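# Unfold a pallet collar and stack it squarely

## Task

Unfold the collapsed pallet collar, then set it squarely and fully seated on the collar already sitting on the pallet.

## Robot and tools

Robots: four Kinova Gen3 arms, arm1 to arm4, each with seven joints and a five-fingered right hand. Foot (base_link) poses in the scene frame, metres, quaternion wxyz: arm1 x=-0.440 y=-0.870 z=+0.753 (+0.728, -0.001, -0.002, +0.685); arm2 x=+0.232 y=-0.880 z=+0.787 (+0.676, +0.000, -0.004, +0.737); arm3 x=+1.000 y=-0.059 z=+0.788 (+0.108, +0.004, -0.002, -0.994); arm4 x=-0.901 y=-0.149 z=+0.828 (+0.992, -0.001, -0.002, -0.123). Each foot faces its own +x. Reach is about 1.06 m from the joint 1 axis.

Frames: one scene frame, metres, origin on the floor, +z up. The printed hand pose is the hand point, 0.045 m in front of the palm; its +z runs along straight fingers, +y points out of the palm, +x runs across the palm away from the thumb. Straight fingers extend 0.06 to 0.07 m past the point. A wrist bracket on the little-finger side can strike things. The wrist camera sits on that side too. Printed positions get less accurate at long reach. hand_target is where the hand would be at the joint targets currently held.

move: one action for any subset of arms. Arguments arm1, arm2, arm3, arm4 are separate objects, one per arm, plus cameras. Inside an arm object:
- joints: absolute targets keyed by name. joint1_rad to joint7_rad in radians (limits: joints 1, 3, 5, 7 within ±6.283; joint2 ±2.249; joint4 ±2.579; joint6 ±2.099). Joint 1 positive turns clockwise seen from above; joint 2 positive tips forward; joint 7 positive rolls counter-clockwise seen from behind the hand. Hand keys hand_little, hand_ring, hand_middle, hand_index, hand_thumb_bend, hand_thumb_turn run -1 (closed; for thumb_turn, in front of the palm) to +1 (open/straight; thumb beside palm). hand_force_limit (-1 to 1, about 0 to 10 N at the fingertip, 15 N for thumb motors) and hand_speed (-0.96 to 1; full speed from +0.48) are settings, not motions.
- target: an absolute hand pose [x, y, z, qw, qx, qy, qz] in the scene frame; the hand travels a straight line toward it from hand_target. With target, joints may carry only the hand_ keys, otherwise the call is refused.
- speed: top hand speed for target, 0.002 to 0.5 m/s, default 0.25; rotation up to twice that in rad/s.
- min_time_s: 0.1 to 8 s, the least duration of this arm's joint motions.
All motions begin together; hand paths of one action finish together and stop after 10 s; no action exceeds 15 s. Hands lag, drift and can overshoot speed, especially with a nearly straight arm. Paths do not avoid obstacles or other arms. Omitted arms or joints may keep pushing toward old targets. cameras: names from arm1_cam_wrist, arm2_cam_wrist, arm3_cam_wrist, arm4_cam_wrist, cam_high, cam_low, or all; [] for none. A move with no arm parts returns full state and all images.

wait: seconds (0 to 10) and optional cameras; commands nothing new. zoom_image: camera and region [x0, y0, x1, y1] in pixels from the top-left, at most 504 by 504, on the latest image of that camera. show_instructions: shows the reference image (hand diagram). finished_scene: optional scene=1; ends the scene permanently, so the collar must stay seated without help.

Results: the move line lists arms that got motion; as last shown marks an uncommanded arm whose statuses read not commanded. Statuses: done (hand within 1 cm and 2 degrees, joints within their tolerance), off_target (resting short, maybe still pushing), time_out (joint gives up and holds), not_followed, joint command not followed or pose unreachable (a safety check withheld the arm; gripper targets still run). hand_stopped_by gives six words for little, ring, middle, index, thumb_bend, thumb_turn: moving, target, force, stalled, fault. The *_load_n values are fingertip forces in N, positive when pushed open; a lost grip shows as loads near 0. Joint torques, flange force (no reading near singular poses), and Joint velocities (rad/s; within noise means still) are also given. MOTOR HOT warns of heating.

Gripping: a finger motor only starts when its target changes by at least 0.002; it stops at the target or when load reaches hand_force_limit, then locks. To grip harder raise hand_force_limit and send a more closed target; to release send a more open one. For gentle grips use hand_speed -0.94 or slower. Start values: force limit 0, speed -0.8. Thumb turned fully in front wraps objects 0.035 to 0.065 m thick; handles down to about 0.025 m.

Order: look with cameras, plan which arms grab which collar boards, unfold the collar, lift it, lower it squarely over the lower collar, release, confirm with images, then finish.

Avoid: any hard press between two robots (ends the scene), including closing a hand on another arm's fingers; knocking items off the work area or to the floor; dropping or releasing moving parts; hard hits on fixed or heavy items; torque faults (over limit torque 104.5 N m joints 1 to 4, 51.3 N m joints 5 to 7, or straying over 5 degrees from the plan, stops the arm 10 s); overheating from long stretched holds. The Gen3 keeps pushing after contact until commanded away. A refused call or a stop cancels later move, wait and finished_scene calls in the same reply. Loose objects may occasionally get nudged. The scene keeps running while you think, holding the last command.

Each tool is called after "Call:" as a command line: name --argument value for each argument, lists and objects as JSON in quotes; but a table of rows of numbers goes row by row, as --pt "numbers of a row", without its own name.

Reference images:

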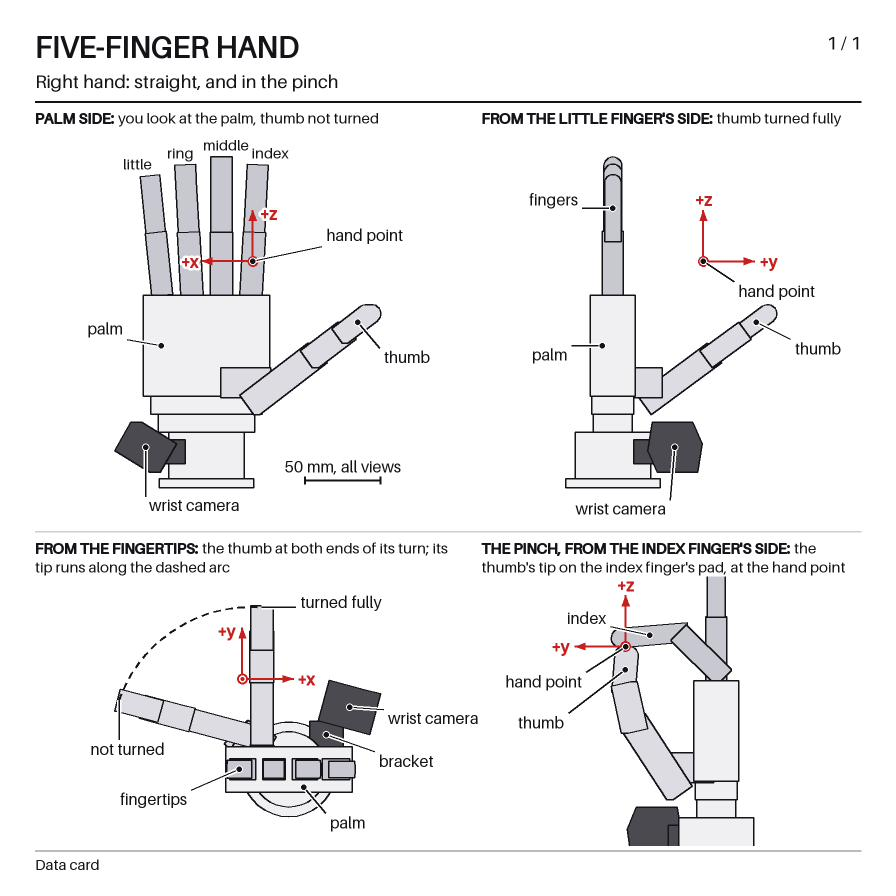

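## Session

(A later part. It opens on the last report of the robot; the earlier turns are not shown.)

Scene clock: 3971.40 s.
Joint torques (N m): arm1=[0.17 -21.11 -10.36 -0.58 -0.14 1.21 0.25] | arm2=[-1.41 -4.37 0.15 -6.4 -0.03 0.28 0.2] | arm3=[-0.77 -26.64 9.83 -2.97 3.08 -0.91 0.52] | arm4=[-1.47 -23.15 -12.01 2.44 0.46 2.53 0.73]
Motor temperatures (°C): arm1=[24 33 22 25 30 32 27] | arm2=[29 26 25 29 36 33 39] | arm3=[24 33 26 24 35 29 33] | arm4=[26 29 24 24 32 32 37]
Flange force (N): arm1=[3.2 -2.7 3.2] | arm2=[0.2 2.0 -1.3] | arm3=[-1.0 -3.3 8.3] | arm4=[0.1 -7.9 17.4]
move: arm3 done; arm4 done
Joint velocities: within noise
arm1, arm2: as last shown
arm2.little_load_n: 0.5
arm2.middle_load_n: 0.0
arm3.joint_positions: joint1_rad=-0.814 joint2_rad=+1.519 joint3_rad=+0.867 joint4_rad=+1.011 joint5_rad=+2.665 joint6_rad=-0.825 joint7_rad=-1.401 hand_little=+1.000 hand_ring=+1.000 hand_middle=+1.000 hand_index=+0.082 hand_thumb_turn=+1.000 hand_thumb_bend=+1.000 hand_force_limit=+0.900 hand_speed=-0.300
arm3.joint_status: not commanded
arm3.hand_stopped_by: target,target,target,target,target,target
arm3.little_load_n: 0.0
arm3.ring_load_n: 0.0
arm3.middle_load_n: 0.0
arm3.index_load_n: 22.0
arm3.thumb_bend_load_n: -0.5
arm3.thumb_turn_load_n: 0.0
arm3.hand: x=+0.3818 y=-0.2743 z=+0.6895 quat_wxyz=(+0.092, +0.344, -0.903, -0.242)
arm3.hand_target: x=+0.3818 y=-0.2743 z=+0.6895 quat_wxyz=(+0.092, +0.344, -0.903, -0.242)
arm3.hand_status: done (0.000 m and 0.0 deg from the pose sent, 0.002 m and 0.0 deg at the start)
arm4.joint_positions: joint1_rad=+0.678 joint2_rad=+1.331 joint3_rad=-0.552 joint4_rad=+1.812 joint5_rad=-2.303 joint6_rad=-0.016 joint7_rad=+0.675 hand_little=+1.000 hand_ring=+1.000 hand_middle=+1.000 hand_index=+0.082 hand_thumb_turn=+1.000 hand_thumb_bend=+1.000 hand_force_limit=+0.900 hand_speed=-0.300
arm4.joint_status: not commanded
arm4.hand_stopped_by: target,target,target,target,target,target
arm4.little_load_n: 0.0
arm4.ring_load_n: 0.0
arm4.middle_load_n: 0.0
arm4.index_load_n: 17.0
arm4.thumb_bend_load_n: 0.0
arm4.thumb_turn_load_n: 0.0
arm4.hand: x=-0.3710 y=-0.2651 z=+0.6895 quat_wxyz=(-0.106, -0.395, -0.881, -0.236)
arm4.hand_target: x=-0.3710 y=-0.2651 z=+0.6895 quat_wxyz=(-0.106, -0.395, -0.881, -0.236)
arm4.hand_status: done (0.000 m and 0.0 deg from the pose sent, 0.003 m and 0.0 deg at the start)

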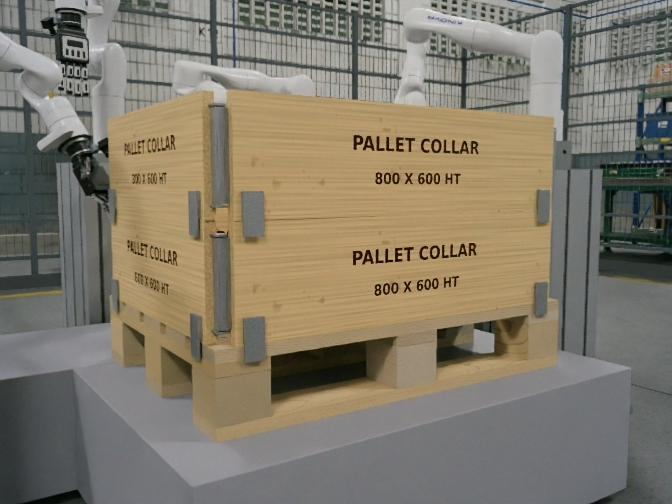

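Call:
move --arm3 '{"target":[0.3818,-0.2743,0.6875,-0.0921,-0.3439,0.9026,0.2418],"speed":0.01}' --arm4 '{"target":[-0.3710,-0.2651,0.6875,0.1059,0.3952,0.8814,0.2362],"speed":0.01}'

Call:
move --arm3 '{"target":[0.3818,-0.2743,0.6855,-0.0921,-0.3439,0.9026,0.2418],"speed":0.01}' --arm4 '{"target":[-0.3710,-0.2651,0.6855,0.1059,0.3952,0.8814,0.2362],"speed":0.01}' --cameras '["cam_low","arm1_cam_wrist","arm3_cam_wrist","arm4_cam_wrist"]'

Scene clock: 3980.23 s.
Joint torques (N m): arm1=[0.11 -21.16 -10.28 -0.6 -0.07 1.23 0.28] | arm2=[-1.48 -4.37 0.2 -6.33 0.01 0.28 0.11] | arm3=[-1.06 -25.04 8.3 -3.55 2.34 -0.32 0.56] | arm4=[-1.13 -22.77 -11.05 1.64 0.37 2.44 0.59]
Motor temperatures (°C): arm1=[24 33 22 25 30 32 27] | arm2=[29 26 25 29 36 33 39] | arm3=[24 33 26 24 35 29 33] | arm4=[26 29 24 24 32 32 37]
Flange force (N): arm1=[3.0 -2.8 3.1] | arm2=[0.3 2.3 -1.6] | arm3=[-2.6 -1.3 4.3] | arm4=[0.9 -6.9 14.8]
move: arm3 done; arm4 done
Joint velocities: within noise
arm1, arm2: as last shown
arm1.thumb_turn_load_n: 0.5
arm2.little_load_n: 0.0
arm3.joint_positions: joint1_rad=-0.813 joint2_rad=+1.522 joint3_rad=+0.867 joint4_rad=+1.008 joint5_rad=+2.664 joint6_rad=-0.824 joint7_rad=-1.403 hand_little=+1.000 hand_ring=+1.000 hand_middle=+1.000 hand_index=+0.082 hand_thumb_turn=+1.000 hand_thumb_bend=+1.000 hand_force_limit=+0.900 hand_speed=-0.300
arm3.joint_status: not commanded
arm3.hand_stopped_by: target,target,target,target,target,target
arm3.little_load_n: 0.0
arm3.ring_load_n: 0.5
arm3.middle_load_n: 0.0
arm3.index_load_n: 15.0
arm3.thumb_bend_load_n: -0.5
arm3.thumb_turn_load_n: 0.0
arm3.hand: x=+0.3818 y=-0.2743 z=+0.6875 quat_wxyz=(+0.092, +0.344, -0.903, -0.242)
arm3.hand_target: x=+0.3818 y=-0.2743 z=+0.6875 quat_wxyz=(+0.092, +0.344, -0.903, -0.242)
arm3.hand_status: done (0.000 m and 0.0 deg from the pose sent, 0.002 m and 0.0 deg at the start)
arm4.joint_positions: joint1_rad=+0.677 joint2_rad=+1.335 joint3_rad=-0.550 joint4_rad=+1.809 joint5_rad=-2.302 joint6_rad=-0.014 joint7_rad=+0.675 hand_little=+1.000 hand_ring=+1.000 hand_middle=+1.000 hand_index=+0.082 hand_thumb_turn=+1.000 hand_thumb_bend=+1.000 hand_force_limit=+0.900 hand_speed=-0.300
arm4.joint_status: not commanded
arm4.hand_stopped_by: target,target,target,target,target,target
arm4.little_load_n: 0.0
arm4.ring_load_n: 0.0
arm4.middle_load_n: 0.0
arm4.index_load_n: 14.5
arm4.thumb_bend_load_n: 0.0
arm4.thumb_turn_load_n: 0.0
arm4.hand: x=-0.3710 y=-0.2651 z=+0.6875 quat_wxyz=(-0.106, -0.395, -0.881, -0.236)
arm4.hand_target: x=-0.3710 y=-0.2651 z=+0.6875 quat_wxyz=(-0.106, -0.395, -0.881, -0.236)
arm4.hand_status: done (0.000 m and 0.0 deg from the pose sent, 0.002 m and 0.0 deg at the start)
pictures: none

Scene clock: 3981.20 s.
Joint torques (N m): arm1=[0.06 -21.12 -10.47 -0.53 -0.11 1.23 0.28] | arm2=[-1.41 -4.47 0.1 -6.31 -0.14 0.26 0.13] | arm3=[-1.19 -24.67 7.85 -3.92 2.11 -0.05 0.58] | arm4=[-1.17 -21.18 -9.85 1.36 0.3 1.96 0.48]
Motor temperatures (°C): arm1=[24 33 22 25 30 32 27] | arm2=[29 26 25 29 36 33 39] | arm3=[24 33 26 24 35 29 33] | arm4=[26 29 24 24 32 32 37]
Flange force (N): arm1=[3.1 -2.9 3.2] | arm2=[0.8 2.0 -1.5] | arm3=[-3.8 -0.7 2.9] | arm4=[2.0 -5.1 10.5]
move: arm3 done; arm4 done
Joint velocities: within noise
arm1, arm2: as last shown
arm1.thumb_turn_load_n: 0.0
arm2.middle_load_n: 0.5
arm2.index_load_n: 0.5
arm3.joint_positions: joint1_rad=-0.812 joint2_rad=+1.526 joint3_rad=+0.866 joint4_rad=+1.006 joint5_rad=+2.664 joint6_rad=-0.822 joint7_rad=-1.404 hand_little=+1.000 hand_ring=+1.000 hand_middle=+1.000 hand_index=+0.082 hand_thumb_turn=+1.000 hand_thumb_bend=+1.000 hand_force_limit=+0.900 hand_speed=-0.300
arm3.joint_status: not commanded
arm3.hand_stopped_by: target,target,target,target,target,target
arm3.little_load_n: 0.0
arm3.ring_load_n: 0.0
arm3.middle_load_n: 0.0
arm3.index_load_n: 13.5
arm3.thumb_bend_load_n: 0.0
arm3.thumb_turn_load_n: 0.0
arm3.hand: x=+0.3818 y=-0.2743 z=+0.6855 quat_wxyz=(+0.092, +0.344, -0.903, -0.242)
arm3.hand_target: x=+0.3818 y=-0.2743 z=+0.6855 quat_wxyz=(+0.092, +0.344, -0.903, -0.242)
arm3.hand_status: done (0.000 m and 0.0 deg from the pose sent, 0.002 m and 0.0 deg at the start)
arm4.joint_positions: joint1_rad=+0.676 joint2_rad=+1.339 joint3_rad=-0.547 joint4_rad=+1.806 joint5_rad=-2.301 joint6_rad=-0.012 joint7_rad=+0.676 hand_little=+1.000 hand_ring=+1.000 hand_middle=+1.000 hand_index=+0.082 hand_thumb_turn=+1.000 hand_thumb_bend=+1.000 hand_force_limit=+0.900 hand_speed=-0.300
arm4.joint_status: not commanded
arm4.hand_stopped_by: target,target,target,target,target,target
arm4.little_load_n: 0.0
arm4.ring_load_n: -0.5
arm4.middle_load_n: 0.0
arm4.index_load_n: 10.0
arm4.thumb_bend_load_n: 0.0
arm4.thumb_turn_load_n: 0.0
arm4.hand: x=-0.3710 y=-0.2651 z=+0.6855 quat_wxyz=(-0.106, -0.395, -0.881, -0.236)
arm4.hand_target: x=-0.3710 y=-0.2651 z=+0.6855 quat_wxyz=(-0.106, -0.395, -0.881, -0.236)
arm4.hand_status: done (0.000 m and 0.0 deg from the pose sent, 0.002 m and 0.0 deg at the start)
pictures: arm1_cam_wrist, arm3_cam_wrist, arm4_cam_wrist, cam_low

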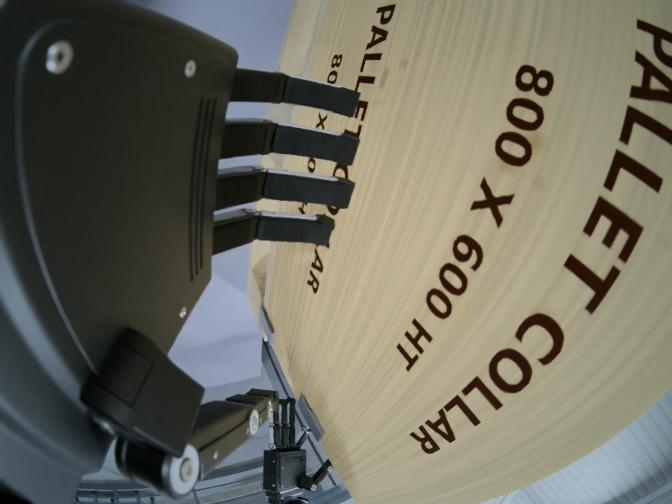

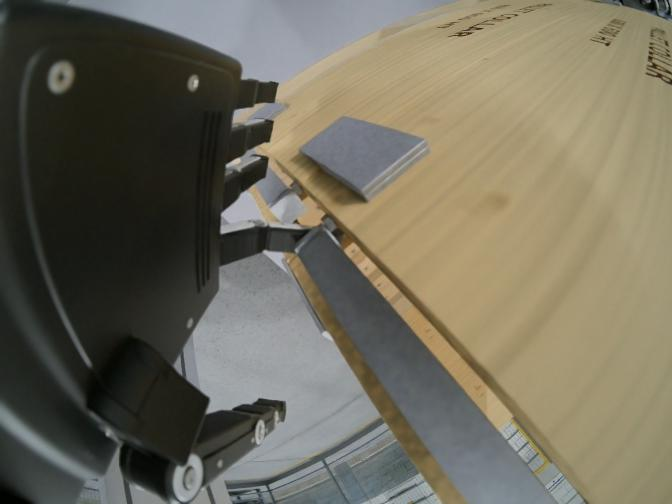

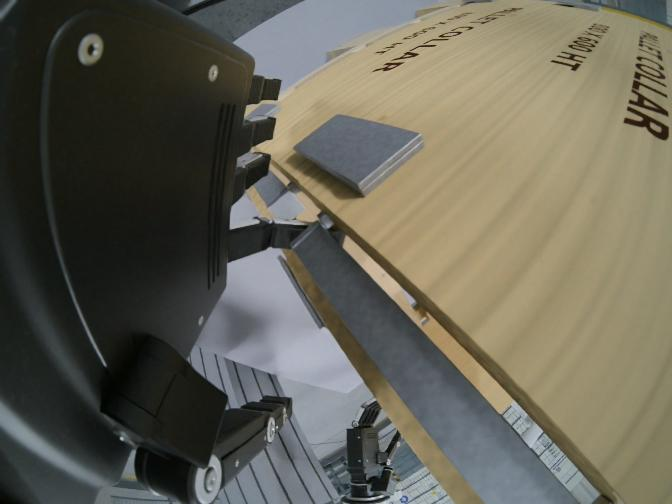

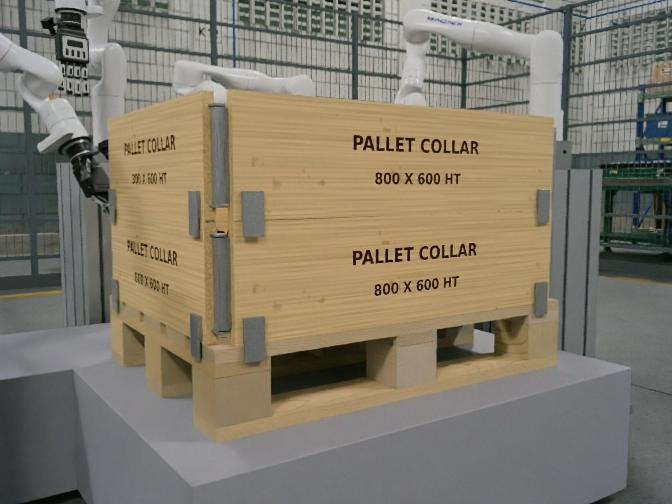

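Call:
move --arm3 '{"target":[0.3818,-0.2743,0.6825,-0.0921,-0.3439,0.9026,0.2418],"speed":0.01}' --arm4 '{"target":[-0.3710,-0.2651,0.6825,0.1059,0.3952,0.8814,0.2362],"speed":0.01}'

Call:
move --arm3 '{"target":[0.3818,-0.2743,0.679,-0.0921,-0.3439,0.9026,0.2418],"speed":0.01}' --arm4 '{"target":[-0.3710,-0.2651,0.679,0.1059,0.3952,0.8814,0.2362],"speed":0.01}' --cameras '["cam_low","arm3_cam_wrist","arm4_cam_wrist"]'

Call:
zoom_image --camera "arm4_cam_wrist" --region '[230, 160, 430, 320]'

Call:
zoom_image --camera "arm3_cam_wrist" --region '[230, 160, 430, 320]'

Scene clock: 3989.27 s.
Joint torques (N m): arm1=[0.06 -21.11 -10.3 -0.6 -0.1 1.23 0.22] | arm2=[-1.5 -4.39 0.15 -6.26 -0.06 0.27 0.13] | arm3=[-1.47 -22.51 5.86 -4.53 1.19 0.61 0.59] | arm4=[-1.43 -20.14 -9.1 1.14 0.23 1.59 0.45]
Motor temperatures (°C): arm1=[24 32 22 25 30 32 27] | arm2=[29 26 25 29 36 33 39] | arm3=[24 33 26 24 35 29 33] | arm4=[26 29 24 24 32 32 37]
Flange force (N): arm1=[2.9 -2.9 3.0] | arm2=[0.7 2.1 -1.8] | arm3=[-5.7 1.9 -2.3] | arm4=[2.7 -4.4 7.2]
move: arm3 done; arm4 done
Joint velocities: within noise
arm1.joint_positions: joint1_rad=+1.474 joint2_rad=+1.564 joint3_rad=-1.246 joint4_rad=+1.539 joint5_rad=-1.546 joint6_rad=-0.726 joint7_rad=-0.090 hand_little=+0.150 hand_ring=+0.150 hand_middle=+0.150 hand_index=+0.150 hand_thumb_turn=+1.000 hand_thumb_bend=+1.000 hand_force_limit=+0.900 hand_speed=-0.850
arm1.joint_status: not commanded
arm1.hand_stopped_by: target,target,target,target,target,target
arm1.little_load_n: 0.0
arm1.ring_load_n: 0.0
arm1.middle_load_n: 0.0
arm1.index_load_n: 0.0
arm1.thumb_bend_load_n: 0.5
arm1.thumb_turn_load_n: 0.0
arm1.hand: x=+0.0237 y=-0.3623 z=+0.6820 quat_wxyz=(-0.008, -0.031, -0.965, -0.259)
arm1.hand_target: x=+0.0237 y=-0.3623 z=+0.6820 quat_wxyz=(-0.008, -0.031, -0.965, -0.259)
arm1.hand_status: not commanded
arm2: as last shown
arm2.middle_load_n: 0.0
arm2.index_load_n: 0.0
arm3.joint_positions: joint1_rad=-0.811 joint2_rad=+1.532 joint3_rad=+0.866 joint4_rad=+1.002 joint5_rad=+2.663 joint6_rad=-0.821 joint7_rad=-1.407 hand_little=+1.000 hand_ring=+1.000 hand_middle=+1.000 hand_index=+0.081 hand_thumb_turn=+1.000 hand_thumb_bend=+1.000 hand_force_limit=+0.900 hand_speed=-0.300
arm3.joint_status: not commanded
arm3.hand_stopped_by: target,target,target,target,target,target
arm3.little_load_n: 0.0
arm3.ring_load_n: 0.0
arm3.middle_load_n: 0.0
arm3.index_load_n: 4.5
arm3.thumb_bend_load_n: 0.0
arm3.thumb_turn_load_n: 0.0
arm3.hand: x=+0.3818 y=-0.2743 z=+0.6825 quat_wxyz=(+0.092, +0.344, -0.903, -0.242)
arm3.hand_target: x=+0.3818 y=-0.2743 z=+0.6825 quat_wxyz=(+0.092, +0.344, -0.903, -0.242)
arm3.hand_status: done (0.000 m and 0.0 deg from the pose sent, 0.003 m and 0.0 deg at the start)
arm4.joint_positions: joint1_rad=+0.674 joint2_rad=+1.346 joint3_rad=-0.544 joint4_rad=+1.802 joint5_rad=-2.300 joint6_rad=-0.008 joint7_rad=+0.677 hand_little=+1.000 hand_ring=+1.000 hand_middle=+1.000 hand_index=+0.081 hand_thumb_turn=+1.000 hand_thumb_bend=+1.000 hand_force_limit=+0.900 hand_speed=-0.300
arm4.joint_status: not commanded
arm4.hand_stopped_by: target,target,target,target,target,target
arm4.little_load_n: 0.0
arm4.ring_load_n: 0.0
arm4.middle_load_n: 0.0
arm4.index_load_n: 6.0
arm4.thumb_bend_load_n: 0.0
arm4.thumb_turn_load_n: 0.0
arm4.hand: x=-0.3710 y=-0.2651 z=+0.6825 quat_wxyz=(-0.106, -0.395, -0.881, -0.236)
arm4.hand_target: x=-0.3710 y=-0.2651 z=+0.6825 quat_wxyz=(-0.106, -0.395, -0.881, -0.236)
arm4.hand_status: done (0.000 m and 0.0 deg from the pose sent, 0.003 m and 0.0 deg at the start)
pictures: none

Scene clock: 3990.23 s.
Joint torques (N m): arm1=[0.2 -21.15 -10.39 -0.64 -0.07 1.24 0.27] | arm2=[-1.5 -4.4 0.14 -6.37 -0.07 0.27 0.16] | arm3=[-0.69 -20.66 5.02 -3.65 0.89 0.31 0.52] | arm4=[-0.54 -18.62 -6.56 0.26 0.04 0.85 0.28]
Motor temperatures (°C): arm1=[24 32 22 25 30 32 27] | arm2=[29 26 25 29 36 33 39] | arm3=[24 33 26 24 35 29 33] | arm4=[26 29 24 24 32 32 37]
Flange force (N): arm1=[3.3 -2.7 3.2] | arm2=[0.5 2.2 -1.4] | arm3=[-5.0 2.6 -5.2] | arm4=[4.1 -0.9 2.4]
move: arm3 done; arm4 done
Joint velocities: within noise
arm1: as last shown
arm1.thumb_bend_load_n: 0.0
arm2.joint_positions: joint1_rad=+1.136 joint2_rad=-0.055 joint3_rad=-0.478 joint4_rad=+2.200 joint5_rad=-0.031 joint6_rad=+0.998 joint7_rad=+0.877 hand_little=+1.000 hand_ring=+1.000 hand_middle=+1.000 hand_index=+1.000 hand_thumb_turn=-1.000 hand_thumb_bend=+0.300 hand_force_limit=+0.200 hand_speed=+0.000
arm2.joint_status: not commanded
arm2.hand_stopped_by: target,target,fault,target,target,target
arm2.little_load_n: 0.0
arm2.ring_load_n: 0.0
arm2.middle_load_n: 0.0
arm2.index_load_n: 0.0
arm2.thumb_bend_load_n: 0.0
arm2.thumb_turn_load_n: 0.0
arm2.hand: x=+0.3600 y=-0.7600 z=+1.0000 quat_wxyz=(+0.000, +0.990, +0.144, +0.000)
arm2.hand_target: x=+0.3600 y=-0.7600 z=+1.0000 quat_wxyz=(+0.000, +0.990, +0.144, +0.000)
arm2.hand_status: not commanded
arm3.joint_positions: joint1_rad=-0.810 joint2_rad=+1.538 joint3_rad=+0.865 joint4_rad=+0.997 joint5_rad=+2.662 joint6_rad=-0.819 joint7_rad=-1.410 hand_little=+1.000 hand_ring=+1.000 hand_middle=+1.000 hand_index=+0.080 hand_thumb_turn=+1.000 hand_thumb_bend=+1.000 hand_force_limit=+0.900 hand_speed=-0.300
arm3.joint_status: not commanded
arm3.hand_stopped_by: target,target,target,target,target,target
arm3.little_load_n: 0.0
arm3.ring_load_n: 0.0
arm3.middle_load_n: 0.0
arm3.index_load_n: 0.0
arm3.thumb_bend_load_n: 0.0
arm3.thumb_turn_load_n: 0.0
arm3.hand: x=+0.3818 y=-0.2743 z=+0.6790 quat_wxyz=(+0.092, +0.344, -0.903, -0.242)
arm3.hand_target: x=+0.3818 y=-0.2743 z=+0.6790 quat_wxyz=(+0.092, +0.344, -0.903, -0.242)
arm3.hand_status: done (0.000 m and 0.0 deg from the pose sent, 0.004 m and 0.0 deg at the start)
arm4.joint_positions: joint1_rad=+0.672 joint2_rad=+1.353 joint3_rad=-0.540 joint4_rad=+1.797 joint5_rad=-2.299 joint6_rad=-0.004 joint7_rad=+0.679 hand_little=+1.000 hand_ring=+1.000 hand_middle=+1.000 hand_index=+0.080 hand_thumb_turn=+1.000 hand_thumb_bend=+1.000 hand_force_limit=+0.900 hand_speed=-0.300
arm4.joint_status: not commanded
arm4.hand_stopped_by: target,target,target,target,target,target
arm4.little_load_n: 0.0
arm4.ring_load_n: 0.0
arm4.middle_load_n: 0.0
arm4.index_load_n: 0.0
arm4.thumb_bend_load_n: 0.0
arm4.thumb_turn_load_n: 0.0
arm4.hand: x=-0.3710 y=-0.2651 z=+0.6790 quat_wxyz=(-0.106, -0.395, -0.881, -0.236)
arm4.hand_target: x=-0.3710 y=-0.2651 z=+0.6790 quat_wxyz=(-0.106, -0.395, -0.881, -0.236)
arm4.hand_status: done (0.000 m and 0.0 deg from the pose sent, 0.004 m and 0.0 deg at the start)
pictures: arm3_cam_wrist, arm4_cam_wrist, cam_low

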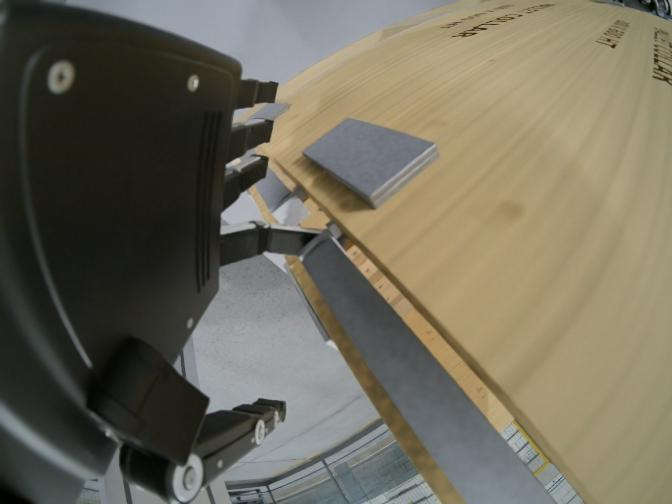

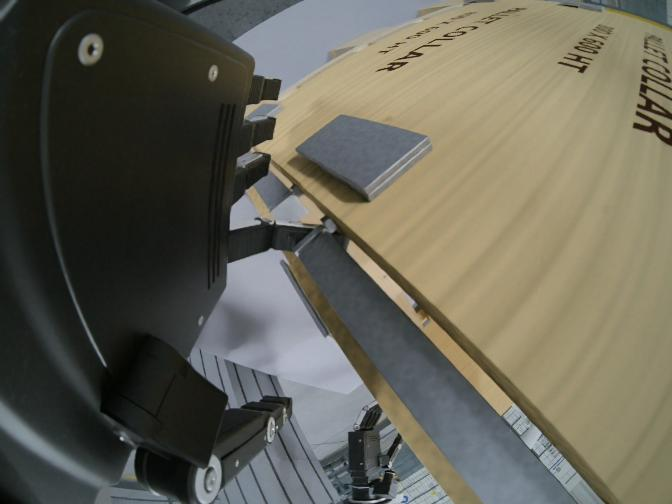

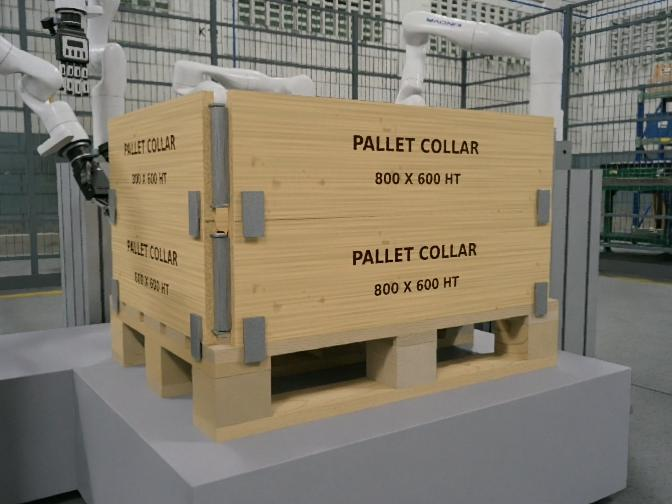

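Scaled by 2.520 from the camera's image (finer frame: 960x720).

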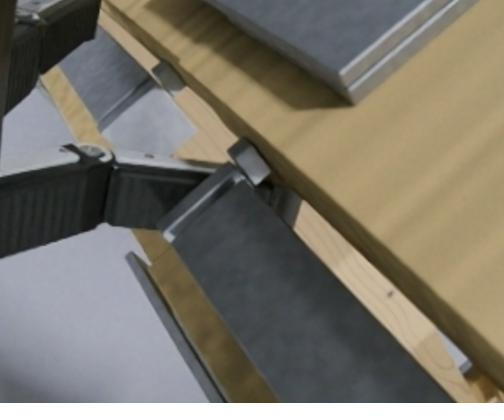

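Scaled by 2.520 from the camera's image (finer frame: 960x720).

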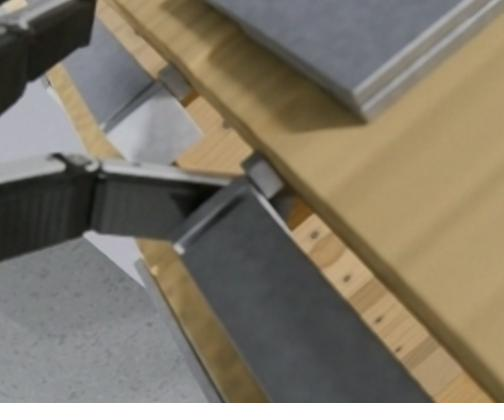

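Call:
move --arm3 '{"target":[0.4417,-0.3415,0.678,-0.0921,-0.3439,0.9026,0.2418],"speed":0.04}' --arm4 '{"target":[-0.4382,-0.3250,0.678,0.1059,0.3952,0.8814,0.2362],"speed":0.04}' --arm1 '{"target":[0.0192,-0.4320,0.80,0.0082,0.0308,0.9654,0.2587],"speed":0.15}' --cameras '["all"]'

Call:
zoom_image --camera "arm4_cam_wrist" --region '[230, 80, 480, 340]'

Call:
zoom_image --camera "arm3_cam_wrist" --region '[230, 80, 480, 340]'

Call:
zoom_image --camera "cam_low" --region '[90, 80, 250, 270]'

Call:
zoom_image --camera "cam_high" --region '[170, 150, 480, 390]'

Scene clock: 4002.33 s.
Joint torques (N m): arm1=[-0.04 -19.32 -10.3 -2.12 -0.16 1.28 0.26] | arm2=[-1.41 -4.38 0.17 -6.37 -0.05 0.24 0.14] | arm3=[-0.7 -20.6 4.95 -3.45 0.96 0.17 0.52] | arm4=[-0.47 -17.77 -7.05 0.99 -0.02 0.73 0.26]
Motor temperatures (°C): arm1=[24 32 22 25 30 32 27] | arm2=[29 26 25 29 36 33 39] | arm3=[24 32 26 24 35 29 33] | arm4=[26 29 24 24 32 32 37]
Flange force (N): arm1=[1.9 -2.6 4.4] | arm2=[0.3 2.1 -1.6] | arm3=[-4.7 3.1 -4.7] | arm4=[4.8 0.1 3.2]
move: arm1 done; arm3 done; arm4 done
Joint velocities: within noise
arm1.joint_positions: joint1_rad=+1.668 joint2_rad=+1.359 joint3_rad=-1.382 joint4_rad=+1.735 joint5_rad=-1.739 joint6_rad=-0.833 joint7_rad=-0.038 hand_little=+0.150 hand_ring=+0.150 hand_middle=+0.150 hand_index=+0.150 hand_thumb_turn=+1.000 hand_thumb_bend=+1.000 hand_force_limit=+0.900 hand_speed=-0.850
arm1.joint_status: not commanded
arm1.hand_stopped_by: target,target,target,target,target,target
arm1.little_load_n: 0.0
arm1.ring_load_n: 0.0
arm1.middle_load_n: 0.0
arm1.index_load_n: 0.0
arm1.thumb_bend_load_n: 0.0
arm1.thumb_turn_load_n: 0.0
arm1.hand: x=+0.0192 y=-0.4320 z=+0.8000 quat_wxyz=(-0.008, -0.031, -0.965, -0.259)
arm1.hand_target: x=+0.0192 y=-0.4320 z=+0.8000 quat_wxyz=(-0.008, -0.031, -0.965, -0.259)
arm1.hand_status: done (0.000 m and 0.0 deg from the pose sent, 0.137 m and 0.0 deg at the start)
arm2: as last shown
arm2.ring_load_n: 0.5
arm3.joint_positions: joint1_rad=-0.952 joint2_rad=+1.548 joint3_rad=+0.879 joint4_rad=+0.988 joint5_rad=+2.654 joint6_rad=-0.897 joint7_rad=-1.533 hand_little=+1.000 hand_ring=+1.000 hand_middle=+1.000 hand_index=+0.080 hand_thumb_turn=+1.000 hand_thumb_bend=+1.000 hand_force_limit=+0.900 hand_speed=-0.300
arm3.joint_status: not commanded
arm3.hand_stopped_by: target,target,target,target,target,target
arm3.little_load_n: 0.0
arm3.ring_load_n: 0.0
arm3.middle_load_n: -0.5
arm3.index_load_n: 0.0
arm3.thumb_bend_load_n: 0.0
arm3.thumb_turn_load_n: 0.0
arm3.hand: x=+0.4417 y=-0.3415 z=+0.6780 quat_wxyz=(+0.092, +0.344, -0.903, -0.242)
arm3.hand_target: x=+0.4417 y=-0.3415 z=+0.6780 quat_wxyz=(+0.092, +0.344, -0.903, -0.242)
arm3.hand_status: done (0.000 m and 0.0 deg from the pose sent, 0.090 m and 0.0 deg at the start)
arm4.joint_positions: joint1_rad=+0.950 joint2_rad=+1.389 joint3_rad=-0.624 joint4_rad=+1.836 joint5_rad=-2.203 joint6_rad=-0.124 joint7_rad=+0.817 hand_little=+1.000 hand_ring=+1.000 hand_middle=+1.000 hand_index=+0.080 hand_thumb_turn=+1.000 hand_thumb_bend=+1.000 hand_force_limit=+0.900 hand_speed=-0.300
arm4.joint_status: not commanded
arm4.hand_stopped_by: target,target,target,target,target,target
arm4.little_load_n: 0.0
arm4.ring_load_n: 0.0
arm4.middle_load_n: 0.0
arm4.index_load_n: 0.0
arm4.thumb_bend_load_n: 0.0
arm4.thumb_turn_load_n: 0.0
arm4.hand: x=-0.4382 y=-0.3250 z=+0.6780 quat_wxyz=(-0.106, -0.395, -0.881, -0.236)
arm4.hand_target: x=-0.4382 y=-0.3250 z=+0.6780 quat_wxyz=(-0.106, -0.395, -0.881, -0.236)
arm4.hand_status: done (0.000 m and 0.0 deg from the pose sent, 0.090 m and 0.0 deg at the start)
pictures: arm1_cam_wrist, arm2_cam_wrist, arm3_cam_wrist, arm4_cam_wrist, cam_high, cam_low

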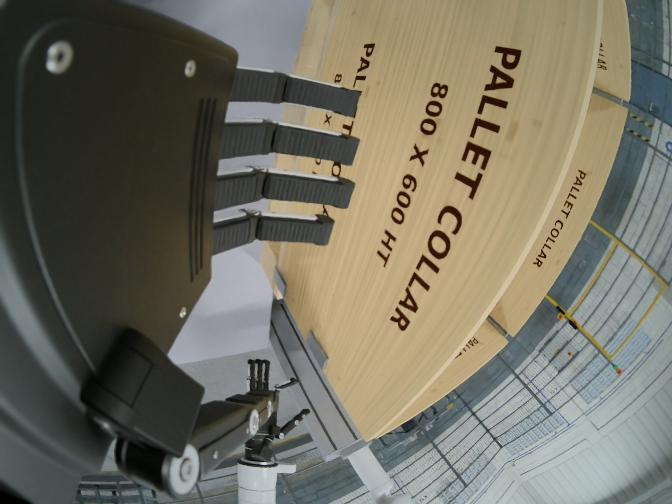

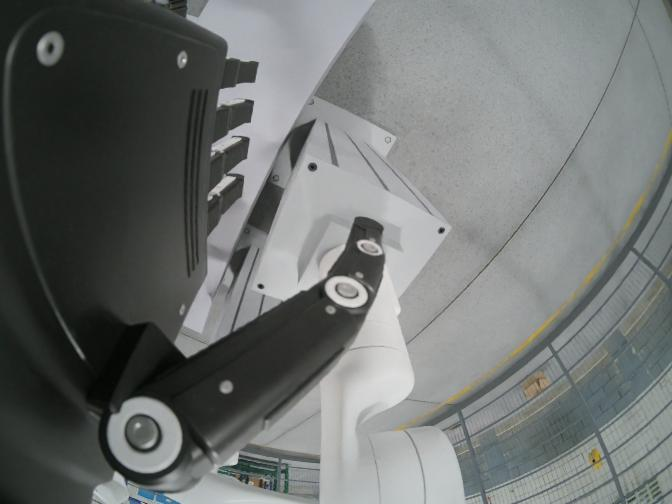

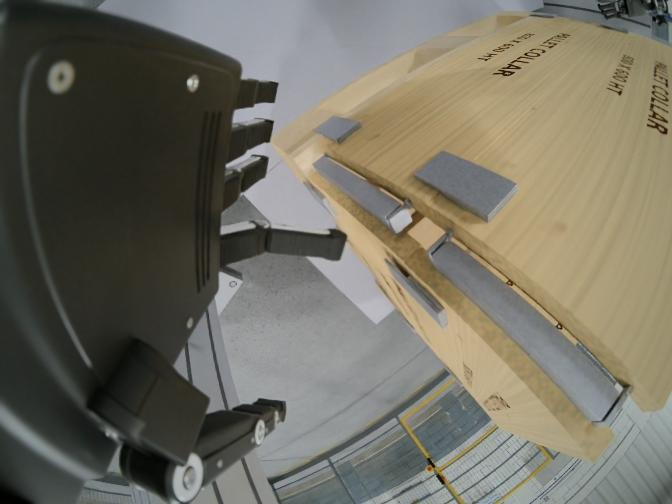

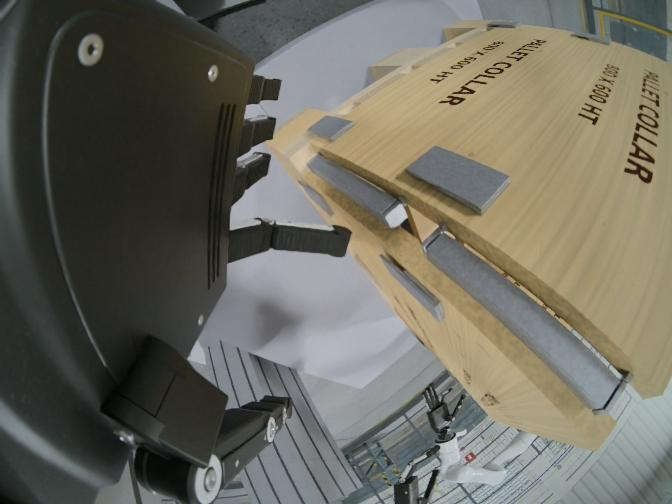

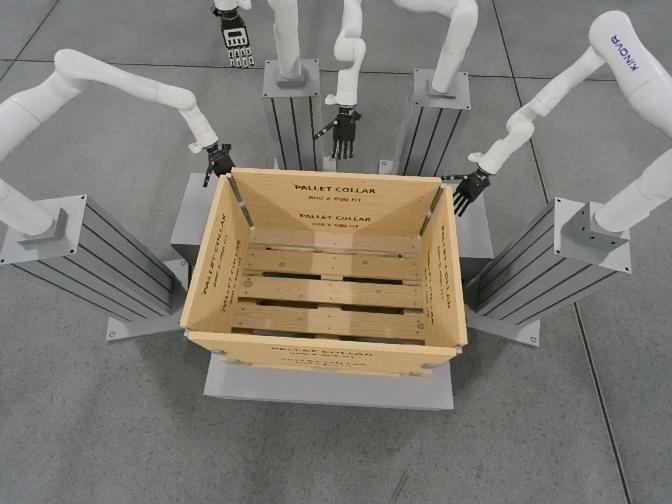

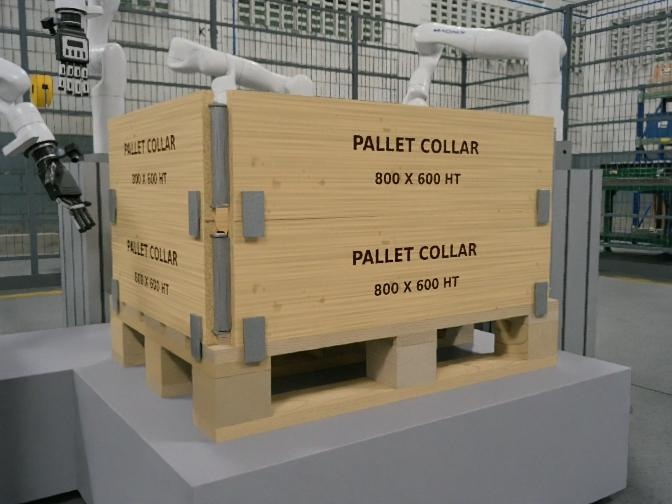

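Scaled by 1.938 from the camera's image (finer frame: 960x720).

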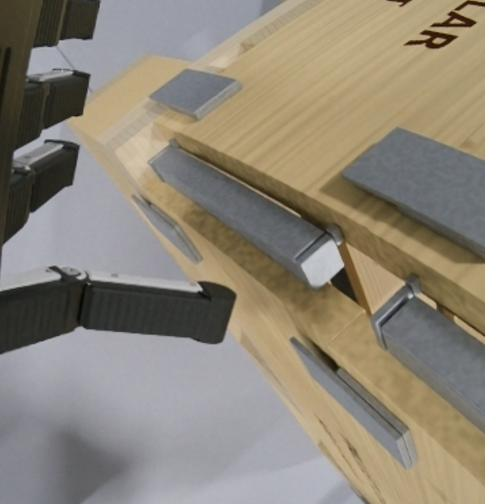

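Scaled by 1.938 from the camera's image (finer frame: 960x720).

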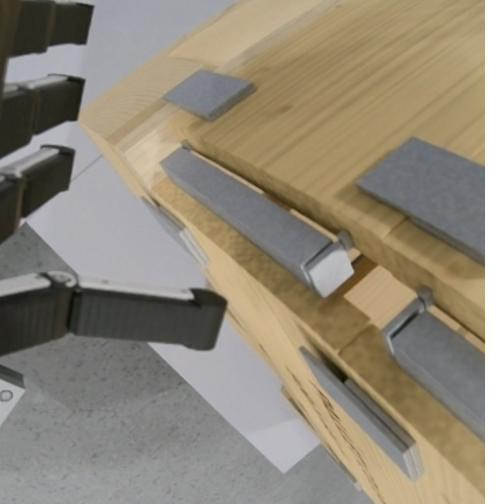

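Scaled by 2.653.

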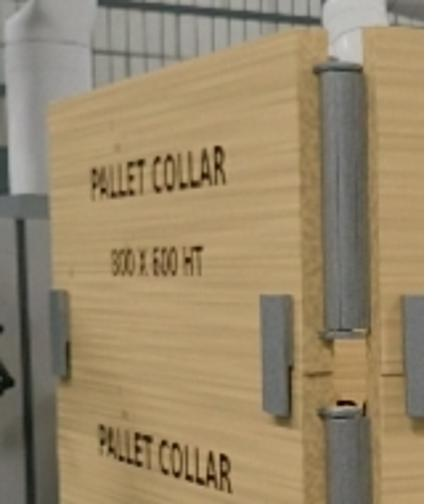

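Scaled by 1.626.

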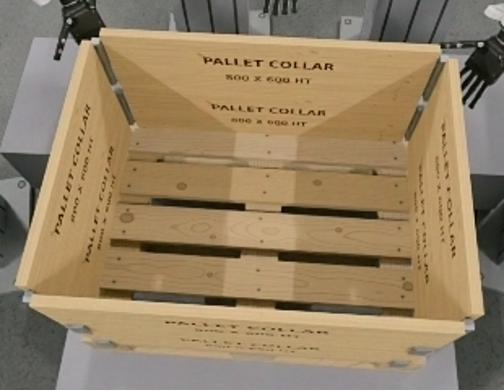

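Call:
move --arm3 '{"target":[0.53,-0.44,0.85,-0.0921,-0.3439,0.9026,0.2418],"speed":0.2}' --arm4 '{"target":[-0.52,-0.40,0.80,0.1059,0.3952,0.8814,0.2362],"speed":0.2}' --cameras '["cam_low","cam_high"]'

Call:
zoom_image --camera "cam_low" --region '[100, 180, 350, 250]'

Call:
zoom_image --camera "cam_high" --region '[170, 310, 480, 390]'

Scene clock: 4010.20 s.
Joint torques (N m): arm1=[0.06 -19.25 -10.34 -2.06 -0.15 1.28 0.28] | arm2=[-1.44 -4.46 0.24 -6.34 -0.06 0.29 0.12] | arm3=[-0.7 -20.72 4.77 -4.88 1.17 0.06 0.54] | arm4=[-0.52 -16.53 -8.19 -0.34 -0.51 0.48 0.26]
Motor temperatures (°C): arm1=[24 32 22 25 30 32 27] | arm2=[29 26 25 29 36 33 39] | arm3=[24 32 26 24 35 29 33] | arm4=[26 29 24 24 32 32 37]
Flange force (N): arm1=[1.8 -2.2 4.5] | arm2=[0.6 1.9 -1.3] | arm3=[-6.5 3.6 -2.6] | arm4=[0.6 -1.1 3.1]
move: arm3 done; arm4 done
Joint velocities: within noise
arm1, arm2: as last shown
arm2.ring_load_n: 0.0
arm3.joint_positions: joint1_rad=-1.151 joint2_rad=+1.310 joint3_rad=+0.964 joint4_rad=+0.938 joint5_rad=+2.721 joint6_rad=-1.250 joint7_rad=-1.619 hand_little=+1.000 hand_ring=+1.000 hand_middle=+1.000 hand_index=+0.080 hand_thumb_turn=+1.000 hand_thumb_bend=+1.000 hand_force_limit=+0.900 hand_speed=-0.300
arm3.joint_status: not commanded
arm3.hand_stopped_by: target,target,target,target,target,target
arm3.little_load_n: 0.0
arm3.ring_load_n: 0.0
arm3.middle_load_n: 0.0
arm3.index_load_n: 0.0
arm3.thumb_bend_load_n: 0.0
arm3.thumb_turn_load_n: 0.0
arm3.hand: x=+0.5300 y=-0.4400 z=+0.8500 quat_wxyz=(+0.092, +0.344, -0.903, -0.242)
arm3.hand_target: x=+0.5300 y=-0.4400 z=+0.8500 quat_wxyz=(+0.092, +0.344, -0.903, -0.242)
arm3.hand_status: done (0.000 m and 0.0 deg from the pose sent, 0.217 m and 0.0 deg at the start)
arm4.joint_positions: joint1_rad=+1.379 joint2_rad=+1.227 joint3_rad=-0.946 joint4_rad=+1.910 joint5_rad=-2.358 joint6_rad=-0.534 joint7_rad=+1.093 hand_little=+1.000 hand_ring=+1.000 hand_middle=+1.000 hand_index=+0.080 hand_thumb_turn=+1.000 hand_thumb_bend=+1.000 hand_force_limit=+0.900 hand_speed=-0.300
arm4.joint_status: not commanded
arm4.hand_stopped_by: target,target,target,target,target,target
arm4.little_load_n: 0.0
arm4.ring_load_n: 0.0
arm4.middle_load_n: 0.0
arm4.index_load_n: 0.0
arm4.thumb_bend_load_n: -0.5
arm4.thumb_turn_load_n: 0.0
arm4.hand: x=-0.5200 y=-0.4000 z=+0.8000 quat_wxyz=(-0.106, -0.395, -0.881, -0.236)
arm4.hand_target: x=-0.5200 y=-0.4000 z=+0.8000 quat_wxyz=(-0.106, -0.395, -0.881, -0.236)
arm4.hand_status: done (0.000 m and 0.0 deg from the pose sent, 0.165 m and 0.0 deg at the start)
pictures: cam_high, cam_low

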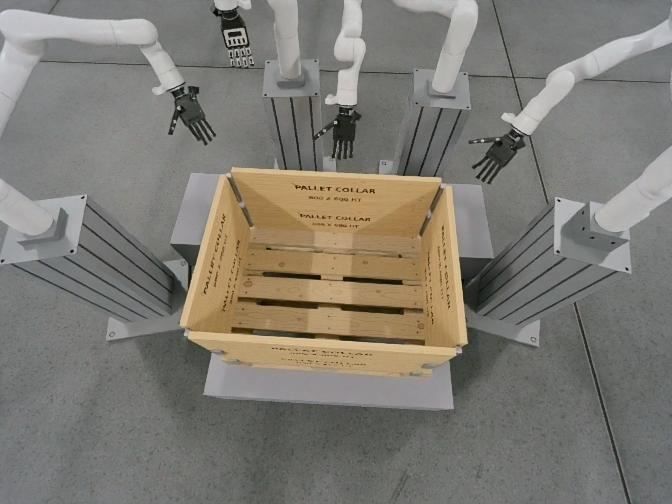

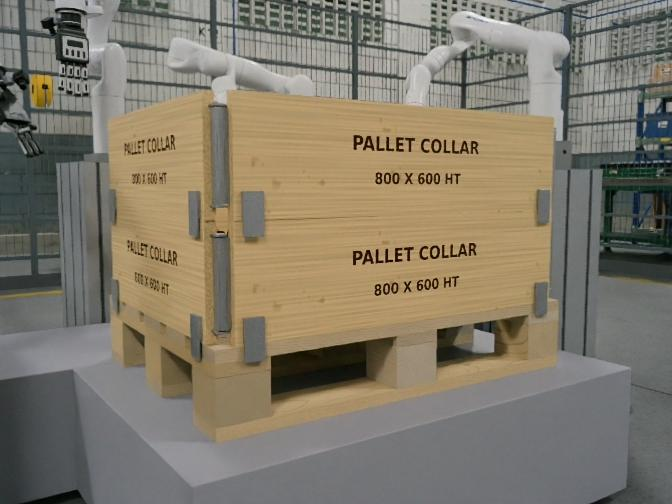

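Scaled by 2.016.

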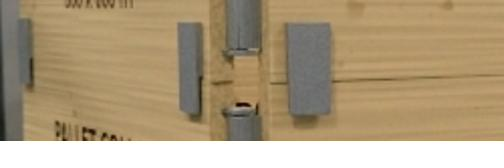

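Scaled by 1.626.

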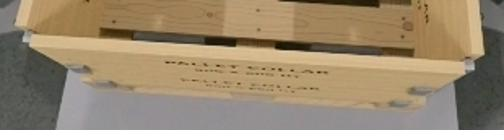

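Call:
zoom_image --camera "cam_low" --region '[230, 195, 400, 245]'

Call:
zoom_image --camera "cam_low" --region '[400, 180, 560, 240]'

Scaled by 2.965.

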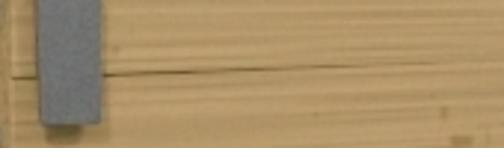

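Scaled by 3.150.

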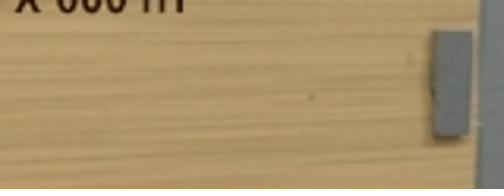

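Call:
finished_scene

The scene is finished: the task was done.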